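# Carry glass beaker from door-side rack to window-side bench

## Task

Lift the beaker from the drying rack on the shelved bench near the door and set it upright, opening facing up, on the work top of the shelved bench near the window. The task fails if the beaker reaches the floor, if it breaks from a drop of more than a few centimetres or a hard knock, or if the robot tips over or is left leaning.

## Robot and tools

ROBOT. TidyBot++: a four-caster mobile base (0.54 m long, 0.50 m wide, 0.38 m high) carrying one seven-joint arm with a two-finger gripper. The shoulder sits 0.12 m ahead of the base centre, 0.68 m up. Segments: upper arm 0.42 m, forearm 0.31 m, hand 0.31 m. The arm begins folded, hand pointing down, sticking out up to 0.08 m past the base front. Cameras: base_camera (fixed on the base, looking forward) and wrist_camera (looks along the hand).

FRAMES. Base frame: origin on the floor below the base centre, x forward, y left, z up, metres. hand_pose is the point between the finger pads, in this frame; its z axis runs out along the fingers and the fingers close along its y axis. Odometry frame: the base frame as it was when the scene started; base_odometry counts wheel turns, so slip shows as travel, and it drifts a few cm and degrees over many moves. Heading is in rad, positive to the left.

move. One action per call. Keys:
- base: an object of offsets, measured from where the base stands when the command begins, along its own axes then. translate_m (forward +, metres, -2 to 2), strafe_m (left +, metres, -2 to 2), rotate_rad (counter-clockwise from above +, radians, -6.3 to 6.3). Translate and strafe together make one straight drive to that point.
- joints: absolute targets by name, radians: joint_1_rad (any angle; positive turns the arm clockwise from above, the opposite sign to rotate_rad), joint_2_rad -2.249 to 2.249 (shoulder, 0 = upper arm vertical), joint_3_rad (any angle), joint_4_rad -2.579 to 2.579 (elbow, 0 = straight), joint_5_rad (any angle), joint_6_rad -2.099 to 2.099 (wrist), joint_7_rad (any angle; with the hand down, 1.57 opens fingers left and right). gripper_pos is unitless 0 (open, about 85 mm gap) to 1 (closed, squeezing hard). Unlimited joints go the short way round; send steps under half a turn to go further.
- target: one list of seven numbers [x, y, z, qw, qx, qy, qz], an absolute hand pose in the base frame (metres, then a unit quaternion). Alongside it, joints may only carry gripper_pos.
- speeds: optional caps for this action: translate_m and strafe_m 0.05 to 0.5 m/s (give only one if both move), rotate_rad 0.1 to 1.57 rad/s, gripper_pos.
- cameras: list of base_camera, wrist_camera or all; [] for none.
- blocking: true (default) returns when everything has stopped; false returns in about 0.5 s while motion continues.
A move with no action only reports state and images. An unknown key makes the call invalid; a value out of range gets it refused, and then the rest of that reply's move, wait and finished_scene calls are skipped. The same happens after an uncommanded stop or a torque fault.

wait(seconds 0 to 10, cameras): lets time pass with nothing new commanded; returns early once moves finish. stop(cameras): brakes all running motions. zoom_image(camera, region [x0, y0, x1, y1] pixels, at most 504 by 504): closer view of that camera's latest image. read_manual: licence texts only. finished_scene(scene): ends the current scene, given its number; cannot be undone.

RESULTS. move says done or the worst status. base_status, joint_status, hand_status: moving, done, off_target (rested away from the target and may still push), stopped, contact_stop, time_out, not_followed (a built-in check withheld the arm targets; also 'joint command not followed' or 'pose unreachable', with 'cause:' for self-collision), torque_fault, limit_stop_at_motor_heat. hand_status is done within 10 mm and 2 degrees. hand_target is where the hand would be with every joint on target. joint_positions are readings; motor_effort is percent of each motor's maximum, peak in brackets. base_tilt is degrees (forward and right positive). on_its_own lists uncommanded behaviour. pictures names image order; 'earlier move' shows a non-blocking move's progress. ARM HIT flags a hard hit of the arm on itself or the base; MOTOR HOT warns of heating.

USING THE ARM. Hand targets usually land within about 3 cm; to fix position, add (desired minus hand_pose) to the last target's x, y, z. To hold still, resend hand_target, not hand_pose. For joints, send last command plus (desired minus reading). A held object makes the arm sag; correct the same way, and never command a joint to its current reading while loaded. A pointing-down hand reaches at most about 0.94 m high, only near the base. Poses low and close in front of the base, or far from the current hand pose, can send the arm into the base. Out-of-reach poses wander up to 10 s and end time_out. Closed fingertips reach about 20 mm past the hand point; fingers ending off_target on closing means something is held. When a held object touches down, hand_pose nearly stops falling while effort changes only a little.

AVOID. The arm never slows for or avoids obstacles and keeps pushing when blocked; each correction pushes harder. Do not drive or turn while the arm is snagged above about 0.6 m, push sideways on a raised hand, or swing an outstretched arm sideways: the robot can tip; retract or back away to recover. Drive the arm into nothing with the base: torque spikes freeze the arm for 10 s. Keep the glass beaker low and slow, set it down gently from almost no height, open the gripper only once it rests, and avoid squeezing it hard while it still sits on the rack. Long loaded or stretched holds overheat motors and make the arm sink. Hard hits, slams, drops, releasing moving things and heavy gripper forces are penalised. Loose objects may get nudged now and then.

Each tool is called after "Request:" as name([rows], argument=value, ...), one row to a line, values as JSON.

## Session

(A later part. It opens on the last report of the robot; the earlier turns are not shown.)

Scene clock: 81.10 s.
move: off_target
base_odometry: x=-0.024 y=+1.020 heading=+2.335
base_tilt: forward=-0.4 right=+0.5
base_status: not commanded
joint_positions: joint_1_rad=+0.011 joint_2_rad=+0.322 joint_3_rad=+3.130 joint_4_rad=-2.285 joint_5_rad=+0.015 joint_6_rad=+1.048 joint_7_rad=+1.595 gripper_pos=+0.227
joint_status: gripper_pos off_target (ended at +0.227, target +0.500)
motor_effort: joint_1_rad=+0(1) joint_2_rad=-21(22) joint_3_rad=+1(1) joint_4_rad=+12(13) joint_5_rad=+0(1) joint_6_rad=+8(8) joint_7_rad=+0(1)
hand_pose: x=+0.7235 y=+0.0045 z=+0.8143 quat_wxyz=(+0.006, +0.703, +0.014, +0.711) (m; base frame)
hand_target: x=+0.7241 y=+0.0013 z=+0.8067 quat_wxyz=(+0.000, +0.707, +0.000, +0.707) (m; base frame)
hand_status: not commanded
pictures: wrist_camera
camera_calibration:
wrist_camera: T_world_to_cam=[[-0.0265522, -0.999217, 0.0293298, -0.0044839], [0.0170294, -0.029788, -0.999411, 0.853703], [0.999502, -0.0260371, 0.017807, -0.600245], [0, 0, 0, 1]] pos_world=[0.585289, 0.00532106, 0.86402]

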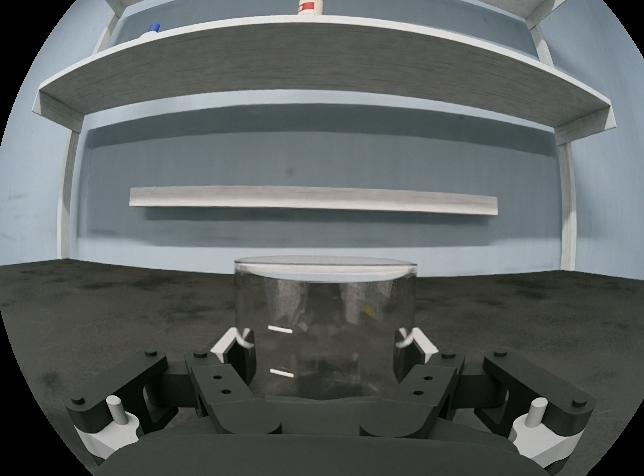

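Request:
move(joints={"joint_2_rad":0.0925,"joint_4_rad":-2.0988,"joint_6_rad":0.6205}, cameras=["wrist_camera"])

Request:
move(joints={"joint_7_rad":0.0}, cameras=["wrist_camera"])

Request:
move(joints={"joint_7_rad":-1.5708})

Scene clock: 83.03 s.
move: done
base_odometry: x=-0.024 y=+1.020 heading=+2.335
base_tilt: forward=-0.4 right=+0.5
base_status: not commanded
joint_positions: joint_1_rad=+0.011 joint_2_rad=+0.102 joint_3_rad=+3.130 joint_4_rad=-2.113 joint_5_rad=+0.015 joint_6_rad=+0.677 joint_7_rad=+1.595 gripper_pos=+0.227
joint_status: all done
motor_effort: joint_1_rad=+0(1) joint_2_rad=-21(26) joint_3_rad=+0(1) joint_4_rad=+18(18) joint_5_rad=+1(1) joint_6_rad=+10(11) joint_7_rad=+0(1)
hand_pose: x=+0.7241 y=+0.0039 z=+0.9217 quat_wxyz=(+0.009, +0.695, +0.015, +0.718) (m; base frame)
hand_target: x=+0.7249 y=+0.0013 z=+0.9180 quat_wxyz=(+0.000, +0.707, +0.000, +0.707) (m; base frame)
hand_status: not commanded
pictures: wrist_camera
camera_calibration:
wrist_camera: T_world_to_cam=[[-0.03038, -0.998916, 0.0352728, -0.0109118], [0.0374581, -0.0364021, -0.998635, 0.945577], [0.998836, -0.0290173, 0.0385234, -0.621393], [0, 0, 0, 1]] pos_world=[0.584919, 0.00548986, 0.968609]

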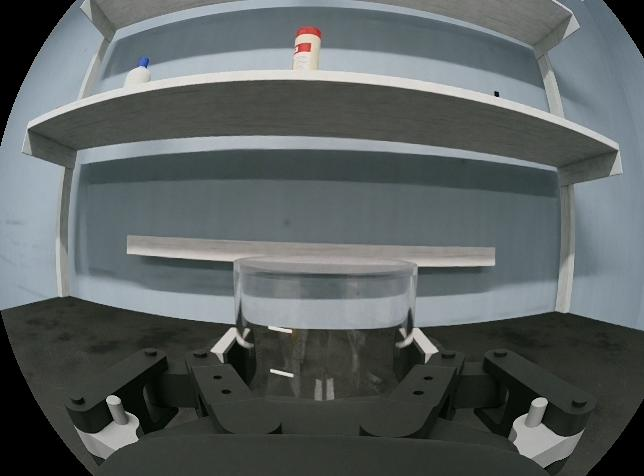

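Scene clock: 85.17 s.
move: done
base_odometry: x=-0.024 y=+1.020 heading=+2.335
base_tilt: forward=-0.3 right=+0.5
base_status: not commanded
joint_positions: joint_1_rad=+0.011 joint_2_rad=+0.102 joint_3_rad=+3.130 joint_4_rad=-2.113 joint_5_rad=+0.015 joint_6_rad=+0.675 joint_7_rad=+0.041 gripper_pos=+0.227
joint_status: all done
motor_effort: joint_1_rad=+0(1) joint_2_rad=-21(22) joint_3_rad=+0(1) joint_4_rad=+18(18) joint_5_rad=+0(1) joint_6_rad=+10(10) joint_7_rad=+0(1)
hand_pose: x=+0.7241 y=+0.0039 z=+0.9213 quat_wxyz=(-0.497, +0.507, -0.477, +0.518) (m; base frame)
hand_target: x=+0.7249 y=+0.0013 z=+0.9180 quat_wxyz=(-0.500, +0.500, -0.500, +0.500) (m; base frame)
hand_status: not commanded
pictures: wrist_camera
camera_calibration:
wrist_camera: T_world_to_cam=[[-0.00688461, -0.0536851, -0.998534, 0.920776], [-0.00290279, 0.998555, -0.0536661, 0.0997117], [0.999972, 0.00252906, -0.00703049, -0.58037], [0, 0, 0, 1]] pos_world=[0.586982, -0.0486679, 0.920697]

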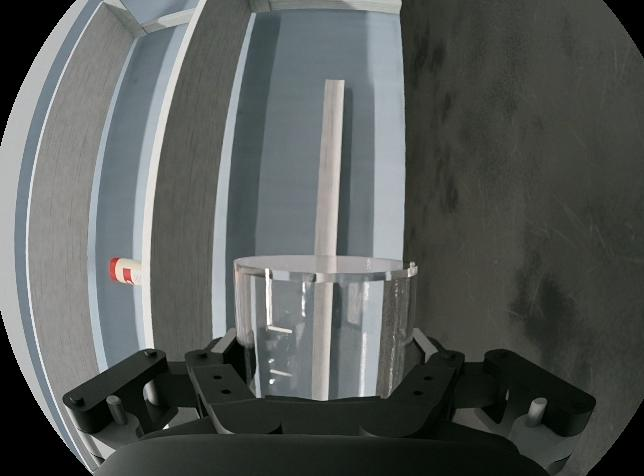

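Scene clock: 87.30 s.
move: done
base_odometry: x=-0.024 y=+1.020 heading=+2.335
base_tilt: forward=-0.4 right=+0.5
base_status: not commanded
joint_positions: joint_1_rad=+0.011 joint_2_rad=+0.102 joint_3_rad=+3.130 joint_4_rad=-2.113 joint_5_rad=+0.015 joint_6_rad=+0.675 joint_7_rad=-1.529 gripper_pos=+0.227
joint_status: all done
motor_effort: joint_1_rad=+0(1) joint_2_rad=-21(21) joint_3_rad=+0(1) joint_4_rad=+18(18) joint_5_rad=+0(1) joint_6_rad=+10(10) joint_7_rad=+0(1)
hand_pose: x=+0.7242 y=+0.0039 z=+0.9212 quat_wxyz=(-0.718, +0.021, -0.696, +0.016) (m; base frame)
hand_target: x=+0.7249 y=+0.0013 z=+0.9180 quat_wxyz=(-0.707, +0.000, -0.707, +0.000) (m; base frame)
hand_status: not commanded
pictures: base_camera, wrist_camera
camera_calibration:
wrist_camera: T_world_to_cam=[[-0.0458856, 0.997413, -0.055327, 0.075938], [-0.0267461, 0.0541389, 0.998175, -0.848273], [0.998589, 0.0472816, 0.0241927, -0.608309], [0, 0, 0, 1]] pos_world=[0.588247, -0.00105518, 0.865643]

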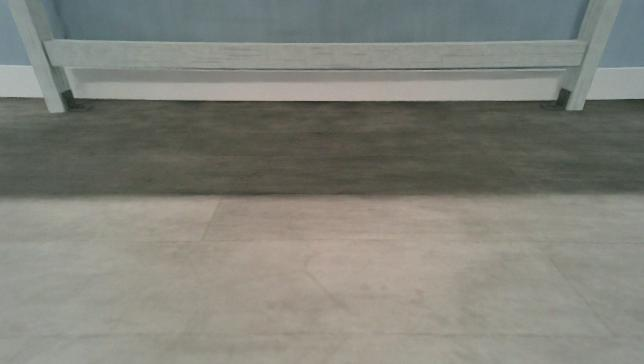

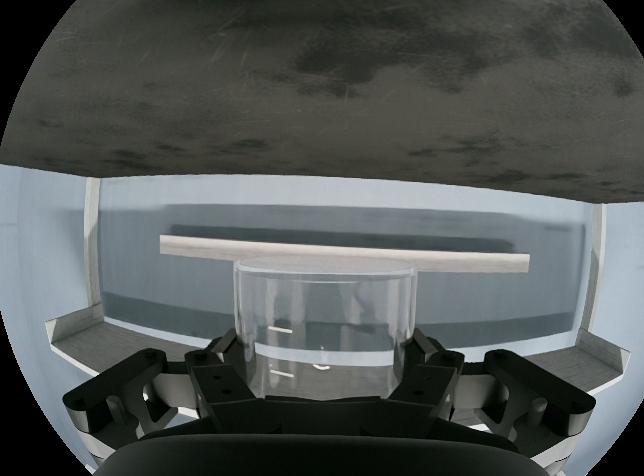

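Request:
move(base={"translate_m":-0.044}, speeds={"translate_m":0.15}, joints={"joint_2_rad":0.2482,"joint_4_rad":-2.2422,"joint_6_rad":0.8794,"joint_7_rad":-1.61}, cameras=["wrist_camera"])

Request:
move(joints={"joint_2_rad":0.2984,"joint_4_rad":-2.2725,"joint_6_rad":0.9599}, cameras=["wrist_camera"])

Scene clock: 89.60 s.
move: done
base_odometry: x=+0.006 y=+0.988 heading=+2.335
base_tilt: forward=-0.4 right=+0.5
base_status: done
joint_positions: joint_1_rad=+0.011 joint_2_rad=+0.236 joint_3_rad=+3.130 joint_4_rad=-2.234 joint_5_rad=+0.015 joint_6_rad=+0.830 joint_7_rad=-1.568 gripper_pos=+0.227
joint_status: all done
motor_effort: joint_1_rad=+0(2) joint_2_rad=-23(26) joint_3_rad=+0(1) joint_4_rad=+15(18) joint_5_rad=+0(1) joint_6_rad=+10(12) joint_7_rad=+0(1)
hand_pose: x=+0.7234 y=+0.0042 z=+0.8232 quat_wxyz=(-0.682, +0.007, -0.731, -0.001) (m; base frame)
hand_target: x=+0.7240 y=+0.0013 z=+0.8271 quat_wxyz=(-0.693, -0.014, -0.721, -0.014) (m; base frame)
hand_status: not commanded
pictures: wrist_camera
camera_calibration:
wrist_camera: T_world_to_cam=[[-0.0499214, 0.998718, -0.0083791, 0.0344848], [0.0736673, 0.0120487, 0.99721, -0.822147], [0.996033, 0.0491648, -0.0741743, -0.52241], [0, 0, 0, 1]] pos_world=[0.582624, 0.00114943, 0.781392]

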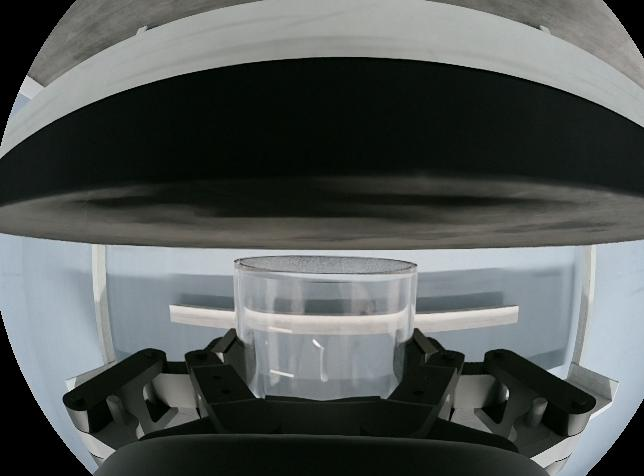

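Scene clock: 90.37 s.
move: done
base_odometry: x=+0.006 y=+0.988 heading=+2.335
base_tilt: forward=-0.4 right=+0.5
base_status: not commanded
joint_positions: joint_1_rad=+0.011 joint_2_rad=+0.277 joint_3_rad=+3.130 joint_4_rad=-2.262 joint_5_rad=+0.015 joint_6_rad=+0.914 joint_7_rad=-1.568 gripper_pos=+0.227
joint_status: all done
motor_effort: joint_1_rad=+0(1) joint_2_rad=-22(25) joint_3_rad=+0(1) joint_4_rad=+13(16) joint_5_rad=+0(1) joint_6_rad=+9(11) joint_7_rad=+0(0)
hand_pose: x=+0.7227 y=+0.0044 z=+0.8107 quat_wxyz=(-0.688, +0.007, -0.726, -0.001) (m; base frame)
hand_target: x=+0.7236 y=+0.0013 z=+0.8069 quat_wxyz=(-0.693, -0.014, -0.721, -0.014) (m; base frame)
hand_status: not commanded
pictures: wrist_camera
camera_calibration:
wrist_camera: T_world_to_cam=[[-0.0503562, 0.998704, -0.00732964, 0.0336559], [0.0588238, 0.010292, 0.998215, -0.799736], [0.996998, 0.0498352, -0.0592658, -0.535435], [0, 0, 0, 1]] pos_world=[0.582566, 0.00130212, 0.766823]

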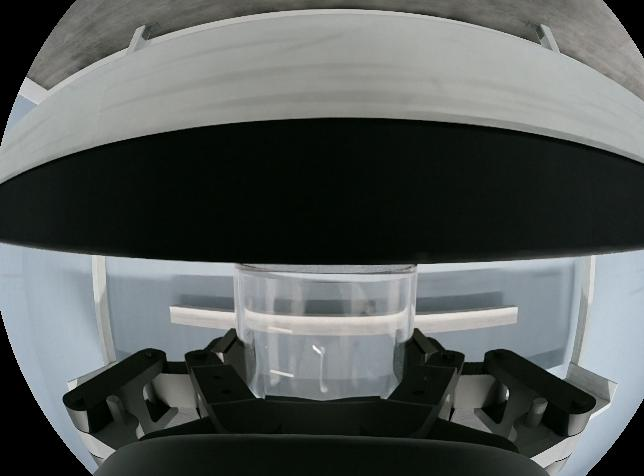

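Request:
move(joints={"joint_2_rad":0.308,"joint_4_rad":-2.2785,"joint_6_rad":0.99}, cameras=["wrist_camera"])

Request:
move(joints={"joint_2_rad":0.318,"joint_4_rad":-2.2845,"joint_6_rad":1.008}, cameras=["wrist_camera"])

Scene clock: 91.20 s.
move: done
base_odometry: x=+0.006 y=+0.988 heading=+2.335
base_tilt: forward=-0.4 right=+0.5
base_status: not commanded
joint_positions: joint_1_rad=+0.011 joint_2_rad=+0.284 joint_3_rad=+3.130 joint_4_rad=-2.268 joint_5_rad=+0.015 joint_6_rad=+0.945 joint_7_rad=-1.569 gripper_pos=+0.227
joint_status: all done
motor_effort: joint_1_rad=+0(1) joint_2_rad=-23(24) joint_3_rad=+0(1) joint_4_rad=+14(15) joint_5_rad=+0(1) joint_6_rad=+10(10) joint_7_rad=+0(1)
hand_pose: x=+0.7226 y=+0.0044 z=+0.8133 quat_wxyz=(-0.694, +0.007, -0.720, -0.002) (m; base frame)
hand_target: x=+0.7234 y=+0.0013 z=+0.8076 quat_wxyz=(-0.698, -0.014, -0.716, -0.014) (m; base frame)
hand_status: not commanded
pictures: wrist_camera
camera_calibration:
wrist_camera: T_world_to_cam=[[-0.0503933, 0.9987, -0.00767497, 0.0339196], [0.0404146, 0.00971759, 0.999136, -0.789699], [0.997911, 0.0500396, -0.0408518, -0.550761], [0, 0, 0, 1]] pos_world=[0.583236, 0.00135833, 0.766778]

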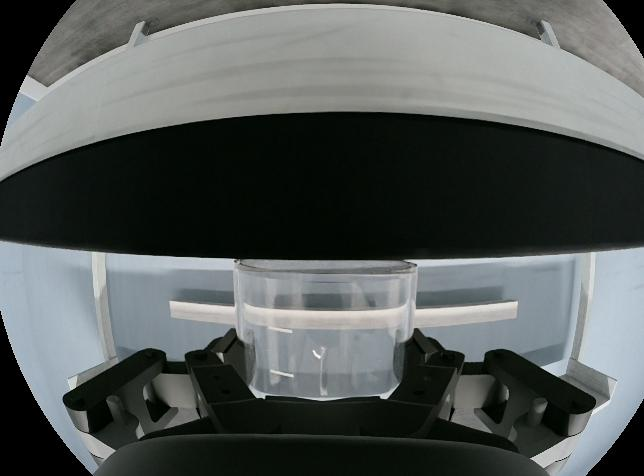

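Scene clock: 91.70 s.
move: done
base_odometry: x=+0.006 y=+0.988 heading=+2.335
base_tilt: forward=-0.4 right=+0.5
base_status: not commanded
joint_positions: joint_1_rad=+0.011 joint_2_rad=+0.292 joint_3_rad=+3.130 joint_4_rad=-2.273 joint_5_rad=+0.015 joint_6_rad=+0.964 joint_7_rad=-1.569 gripper_pos=+0.227
joint_status: all done
motor_effort: joint_1_rad=+0(1) joint_2_rad=-23(24) joint_3_rad=+0(1) joint_4_rad=+14(14) joint_5_rad=-1(1) joint_6_rad=+10(11) joint_7_rad=+0(0)
hand_pose: x=+0.7225 y=+0.0044 z=+0.8123 quat_wxyz=(-0.697, +0.007, -0.717, -0.002) (m; base frame)
hand_target: x=+0.7231 y=+0.0013 z=+0.8043 quat_wxyz=(-0.699, -0.014, -0.715, -0.014) (m; base frame)
hand_status: not commanded
pictures: wrist_camera
camera_calibration:
wrist_camera: T_world_to_cam=[[-0.0504465, 0.998698, -0.00763467, 0.0338906], [0.0338705, 0.00935078, 0.999382, -0.784219], [0.998152, 0.0501567, -0.0342981, -0.556283], [0, 0, 0, 1]] pos_world=[0.583527, 0.00138802, 0.764914]

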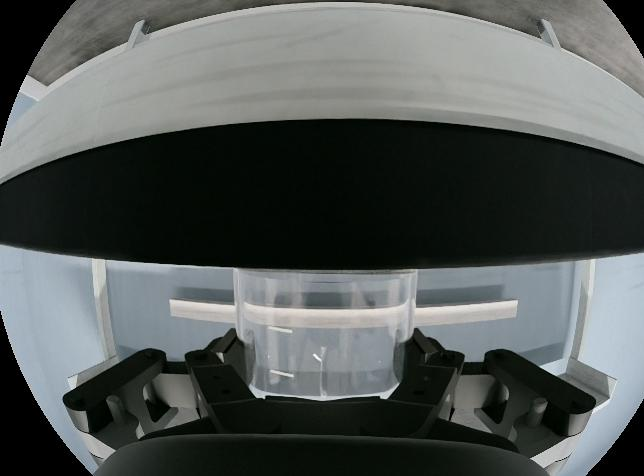

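Request:
move(joints={"joint_2_rad":0.3285,"joint_4_rad":-2.2905,"joint_6_rad":1.026}, cameras=["wrist_camera"])

Scene clock: 93.23 s.
move: done
base_odometry: x=+0.006 y=+0.988 heading=+2.335
base_tilt: forward=-0.4 right=+0.5
base_status: not commanded
joint_positions: joint_1_rad=+0.011 joint_2_rad=+0.301 joint_3_rad=+3.130 joint_4_rad=-2.278 joint_5_rad=+0.015 joint_6_rad=+0.983 joint_7_rad=-1.569 gripper_pos=+0.227
joint_status: all done
motor_effort: joint_1_rad=+0(1) joint_2_rad=-23(25) joint_3_rad=+0(1) joint_4_rad=+13(15) joint_5_rad=+0(1) joint_6_rad=+9(10) joint_7_rad=+0(0)
hand_pose: x=+0.7224 y=+0.0045 z=+0.8102 quat_wxyz=(-0.698, +0.007, -0.716, -0.002) (m; base frame)
hand_target: x=+0.7229 y=+0.0013 z=+0.8007 quat_wxyz=(-0.699, -0.014, -0.715, -0.014) (m; base frame)
hand_status: not commanded
pictures: wrist_camera
camera_calibration:
wrist_camera: T_world_to_cam=[[-0.050516, 0.998695, -0.00747365, 0.0337612], [0.0293118, 0.00896254, 0.99953, -0.778937], [0.998293, 0.0502732, -0.0297263, -0.56001], [0, 0, 0, 1]] pos_world=[0.583592, 0.00141759, 0.762176]

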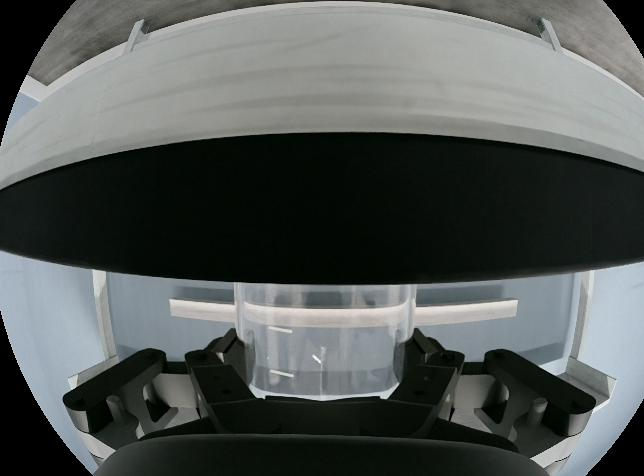

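Request:
move(joints={"joint_2_rad":0.339,"joint_4_rad":-2.2965,"joint_6_rad":1.044}, cameras=[])

Request:
move(joints={"joint_2_rad":0.3495,"joint_4_rad":-2.3025,"joint_6_rad":1.062}, cameras=["wrist_camera"])

Scene clock: 93.97 s.
move: done
base_odometry: x=+0.006 y=+0.988 heading=+2.335
base_tilt: forward=-0.4 right=+0.5
base_status: not commanded
joint_positions: joint_1_rad=+0.011 joint_2_rad=+0.308 joint_3_rad=+3.130 joint_4_rad=-2.282 joint_5_rad=+0.015 joint_6_rad=+1.004 joint_7_rad=-1.569 gripper_pos=+0.227
joint_status: all done
motor_effort: joint_1_rad=+1(1) joint_2_rad=-23(24) joint_3_rad=-1(1) joint_4_rad=+13(14) joint_5_rad=+0(1) joint_6_rad=+9(10) joint_7_rad=+0(0)
hand_pose: x=+0.7223 y=+0.0045 z=+0.8100 quat_wxyz=(-0.701, +0.007, -0.713, -0.002) (m; base frame)
hand_target: x=+0.7225 y=+0.0013 z=+0.7972 quat_wxyz=(-0.700, -0.014, -0.714, -0.014) (m; base frame)
hand_status: not commanded
pictures: none
No camera images: "cameras" was empty.

Scene clock: 94.50 s.
move: done
base_odometry: x=+0.006 y=+0.988 heading=+2.335
base_tilt: forward=-0.4 right=+0.5
base_status: not commanded
joint_positions: joint_1_rad=+0.011 joint_2_rad=+0.316 joint_3_rad=+3.130 joint_4_rad=-2.286 joint_5_rad=+0.015 joint_6_rad=+1.025 joint_7_rad=-1.569 gripper_pos=+0.227
joint_status: all done
motor_effort: joint_1_rad=+0(1) joint_2_rad=-23(23) joint_3_rad=-1(1) joint_4_rad=+13(13) joint_5_rad=+0(1) joint_6_rad=+9(9) joint_7_rad=+0(0)
hand_pose: x=+0.7223 y=+0.0045 z=+0.8099 quat_wxyz=(-0.705, +0.006, -0.709, -0.002) (m; base frame)
hand_target: x=+0.7222 y=+0.0013 z=+0.7937 quat_wxyz=(-0.700, -0.014, -0.714, -0.014) (m; base frame)
hand_status: not commanded
pictures: wrist_camera
camera_calibration:
wrist_camera: T_world_to_cam=[[-0.0505873, 0.99869, -0.00769926, 0.0339371], [0.0112944, 0.00828071, 0.999902, -0.765948], [0.998656, 0.0504953, -0.0116985, -0.574773], [0, 0, 0, 1]] pos_world=[0.584368, 0.00147331, 0.75941]

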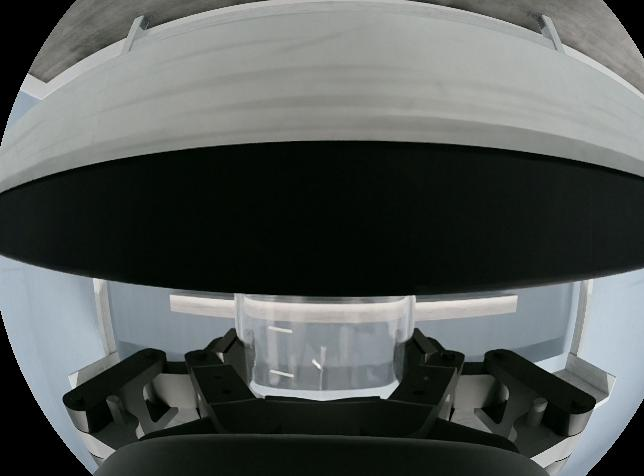

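Request:
move(joints={"gripper_pos":0.15}, cameras=["wrist_camera"])

Scene clock: 95.40 s.
move: done
base_odometry: x=+0.006 y=+0.988 heading=+2.335
base_tilt: forward=-0.4 right=+0.5
base_status: not commanded
joint_positions: joint_1_rad=+0.011 joint_2_rad=+0.316 joint_3_rad=+3.130 joint_4_rad=-2.286 joint_5_rad=+0.015 joint_6_rad=+1.025 joint_7_rad=-1.569 gripper_pos=+0.150
joint_status: all done
motor_effort: joint_1_rad=+0(1) joint_2_rad=-23(23) joint_3_rad=+0(1) joint_4_rad=+13(13) joint_5_rad=+0(1) joint_6_rad=+9(9) joint_7_rad=+0(0)
hand_pose: x=+0.7223 y=+0.0045 z=+0.8099 quat_wxyz=(-0.705, +0.006, -0.709, -0.002) (m; base frame)
hand_target: x=+0.7222 y=+0.0013 z=+0.7937 quat_wxyz=(-0.700, -0.014, -0.714, -0.014) (m; base frame)
hand_status: not commanded
pictures: wrist_camera
camera_calibration:
wrist_camera: T_world_to_cam=[[-0.0505856, 0.998692, -0.00745592, 0.0337388], [0.0112973, 0.0080372, 0.999904, -0.765951], [0.998656, 0.0504965, -0.0116891, -0.57478], [0, 0, 0, 1]] pos_world=[0.584368, 0.00148584, 0.75941]

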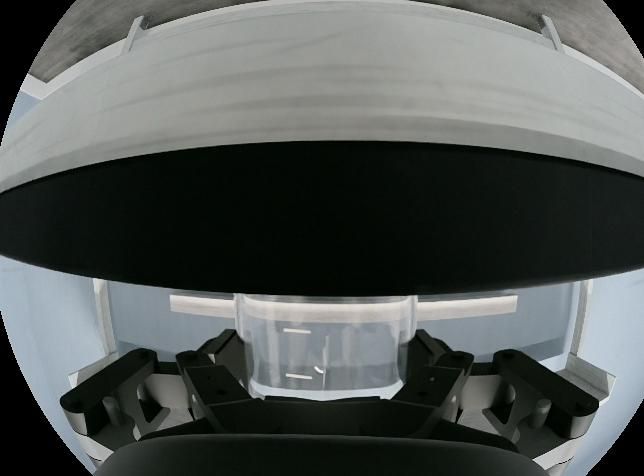

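Request:
move(joints={"gripper_pos":0.0}, cameras=["wrist_camera"])

Request:
move(base={"translate_m":-0.3}, speeds={"translate_m":0.12}, cameras=["wrist_camera"])

Scene clock: 96.20 s.
move: done
base_odometry: x=+0.006 y=+0.988 heading=+2.335
base_tilt: forward=-0.4 right=+0.5
base_status: not commanded
joint_positions: joint_1_rad=+0.011 joint_2_rad=+0.316 joint_3_rad=+3.130 joint_4_rad=-2.286 joint_5_rad=+0.015 joint_6_rad=+1.025 joint_7_rad=-1.569 gripper_pos=+0.000
joint_status: all done
motor_effort: joint_1_rad=+0(1) joint_2_rad=-23(23) joint_3_rad=-1(1) joint_4_rad=+13(13) joint_5_rad=+0(1) joint_6_rad=+9(9) joint_7_rad=+0(0)
hand_pose: x=+0.7223 y=+0.0045 z=+0.8099 quat_wxyz=(-0.705, +0.006, -0.709, -0.002) (m; base frame)
hand_target: x=+0.7222 y=+0.0013 z=+0.7937 quat_wxyz=(-0.700, -0.014, -0.714, -0.014) (m; base frame)
hand_status: not commanded
pictures: wrist_camera
camera_calibration:
wrist_camera: T_world_to_cam=[[-0.0505856, 0.998692, -0.00745592, 0.0337388], [0.0112973, 0.0080372, 0.999904, -0.765951], [0.998656, 0.0504965, -0.0116891, -0.57478], [0, 0, 0, 1]] pos_world=[0.584368, 0.00148584, 0.75941]

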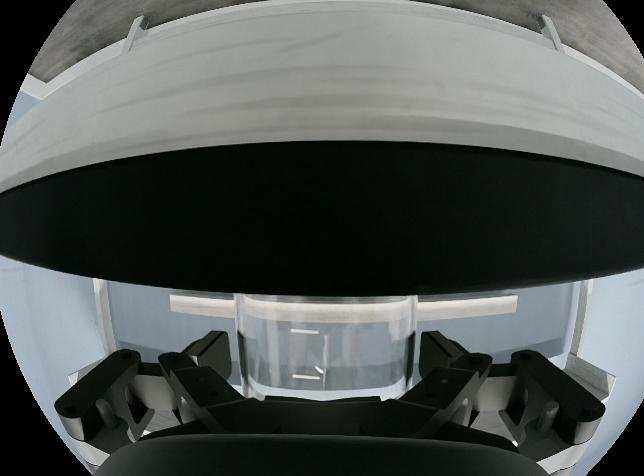

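Scene clock: 99.23 s.
move: done
base_odometry: x=+0.214 y=+0.771 heading=+2.335
base_tilt: forward=-0.4 right=+0.5
base_status: done
joint_positions: joint_1_rad=+0.011 joint_2_rad=+0.324 joint_3_rad=+3.130 joint_4_rad=-2.292 joint_5_rad=+0.015 joint_6_rad=+1.025 joint_7_rad=-1.569 gripper_pos=+0.000
joint_status: not commanded
motor_effort: joint_1_rad=+1(2) joint_2_rad=-23(24) joint_3_rad=+0(2) joint_4_rad=+13(14) joint_5_rad=+0(1) joint_6_rad=+9(9) joint_7_rad=+0(1)
hand_pose: x=+0.7219 y=+0.0046 z=+0.8026 quat_wxyz=(-0.700, +0.006, -0.714, -0.002) (m; base frame)
hand_target: x=+0.7222 y=+0.0013 z=+0.7937 quat_wxyz=(-0.700, -0.014, -0.714, -0.014) (m; base frame)
hand_status: not commanded
pictures: wrist_camera
camera_calibration:
wrist_camera: T_world_to_cam=[[-0.0509038, 0.998682, -0.00662517, 0.0331034], [0.0244422, 0.00787757, 0.99967, -0.767876], [0.998404, 0.050725, -0.024811, -0.563747], [0, 0, 0, 1]] pos_world=[0.583301, 0.0015853, 0.753855]

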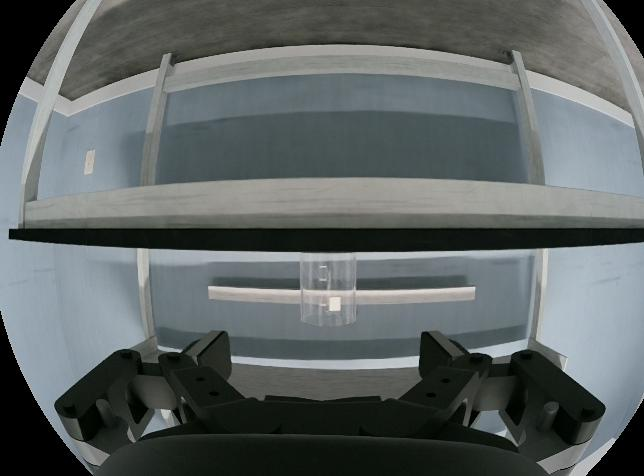

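Request:
zoom_image(camera="wrist_camera", region=[250, 220, 410, 340])

Scaled by 3.150.

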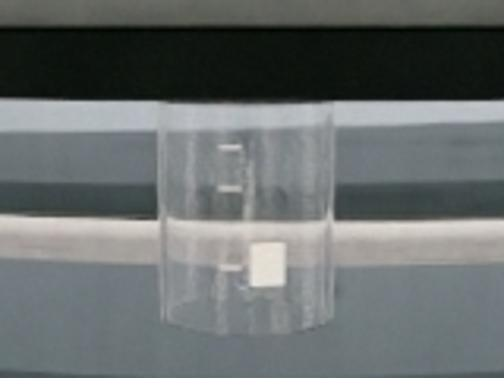

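Request:
finished_scene(scene=2)

The scene is finished: the task was done.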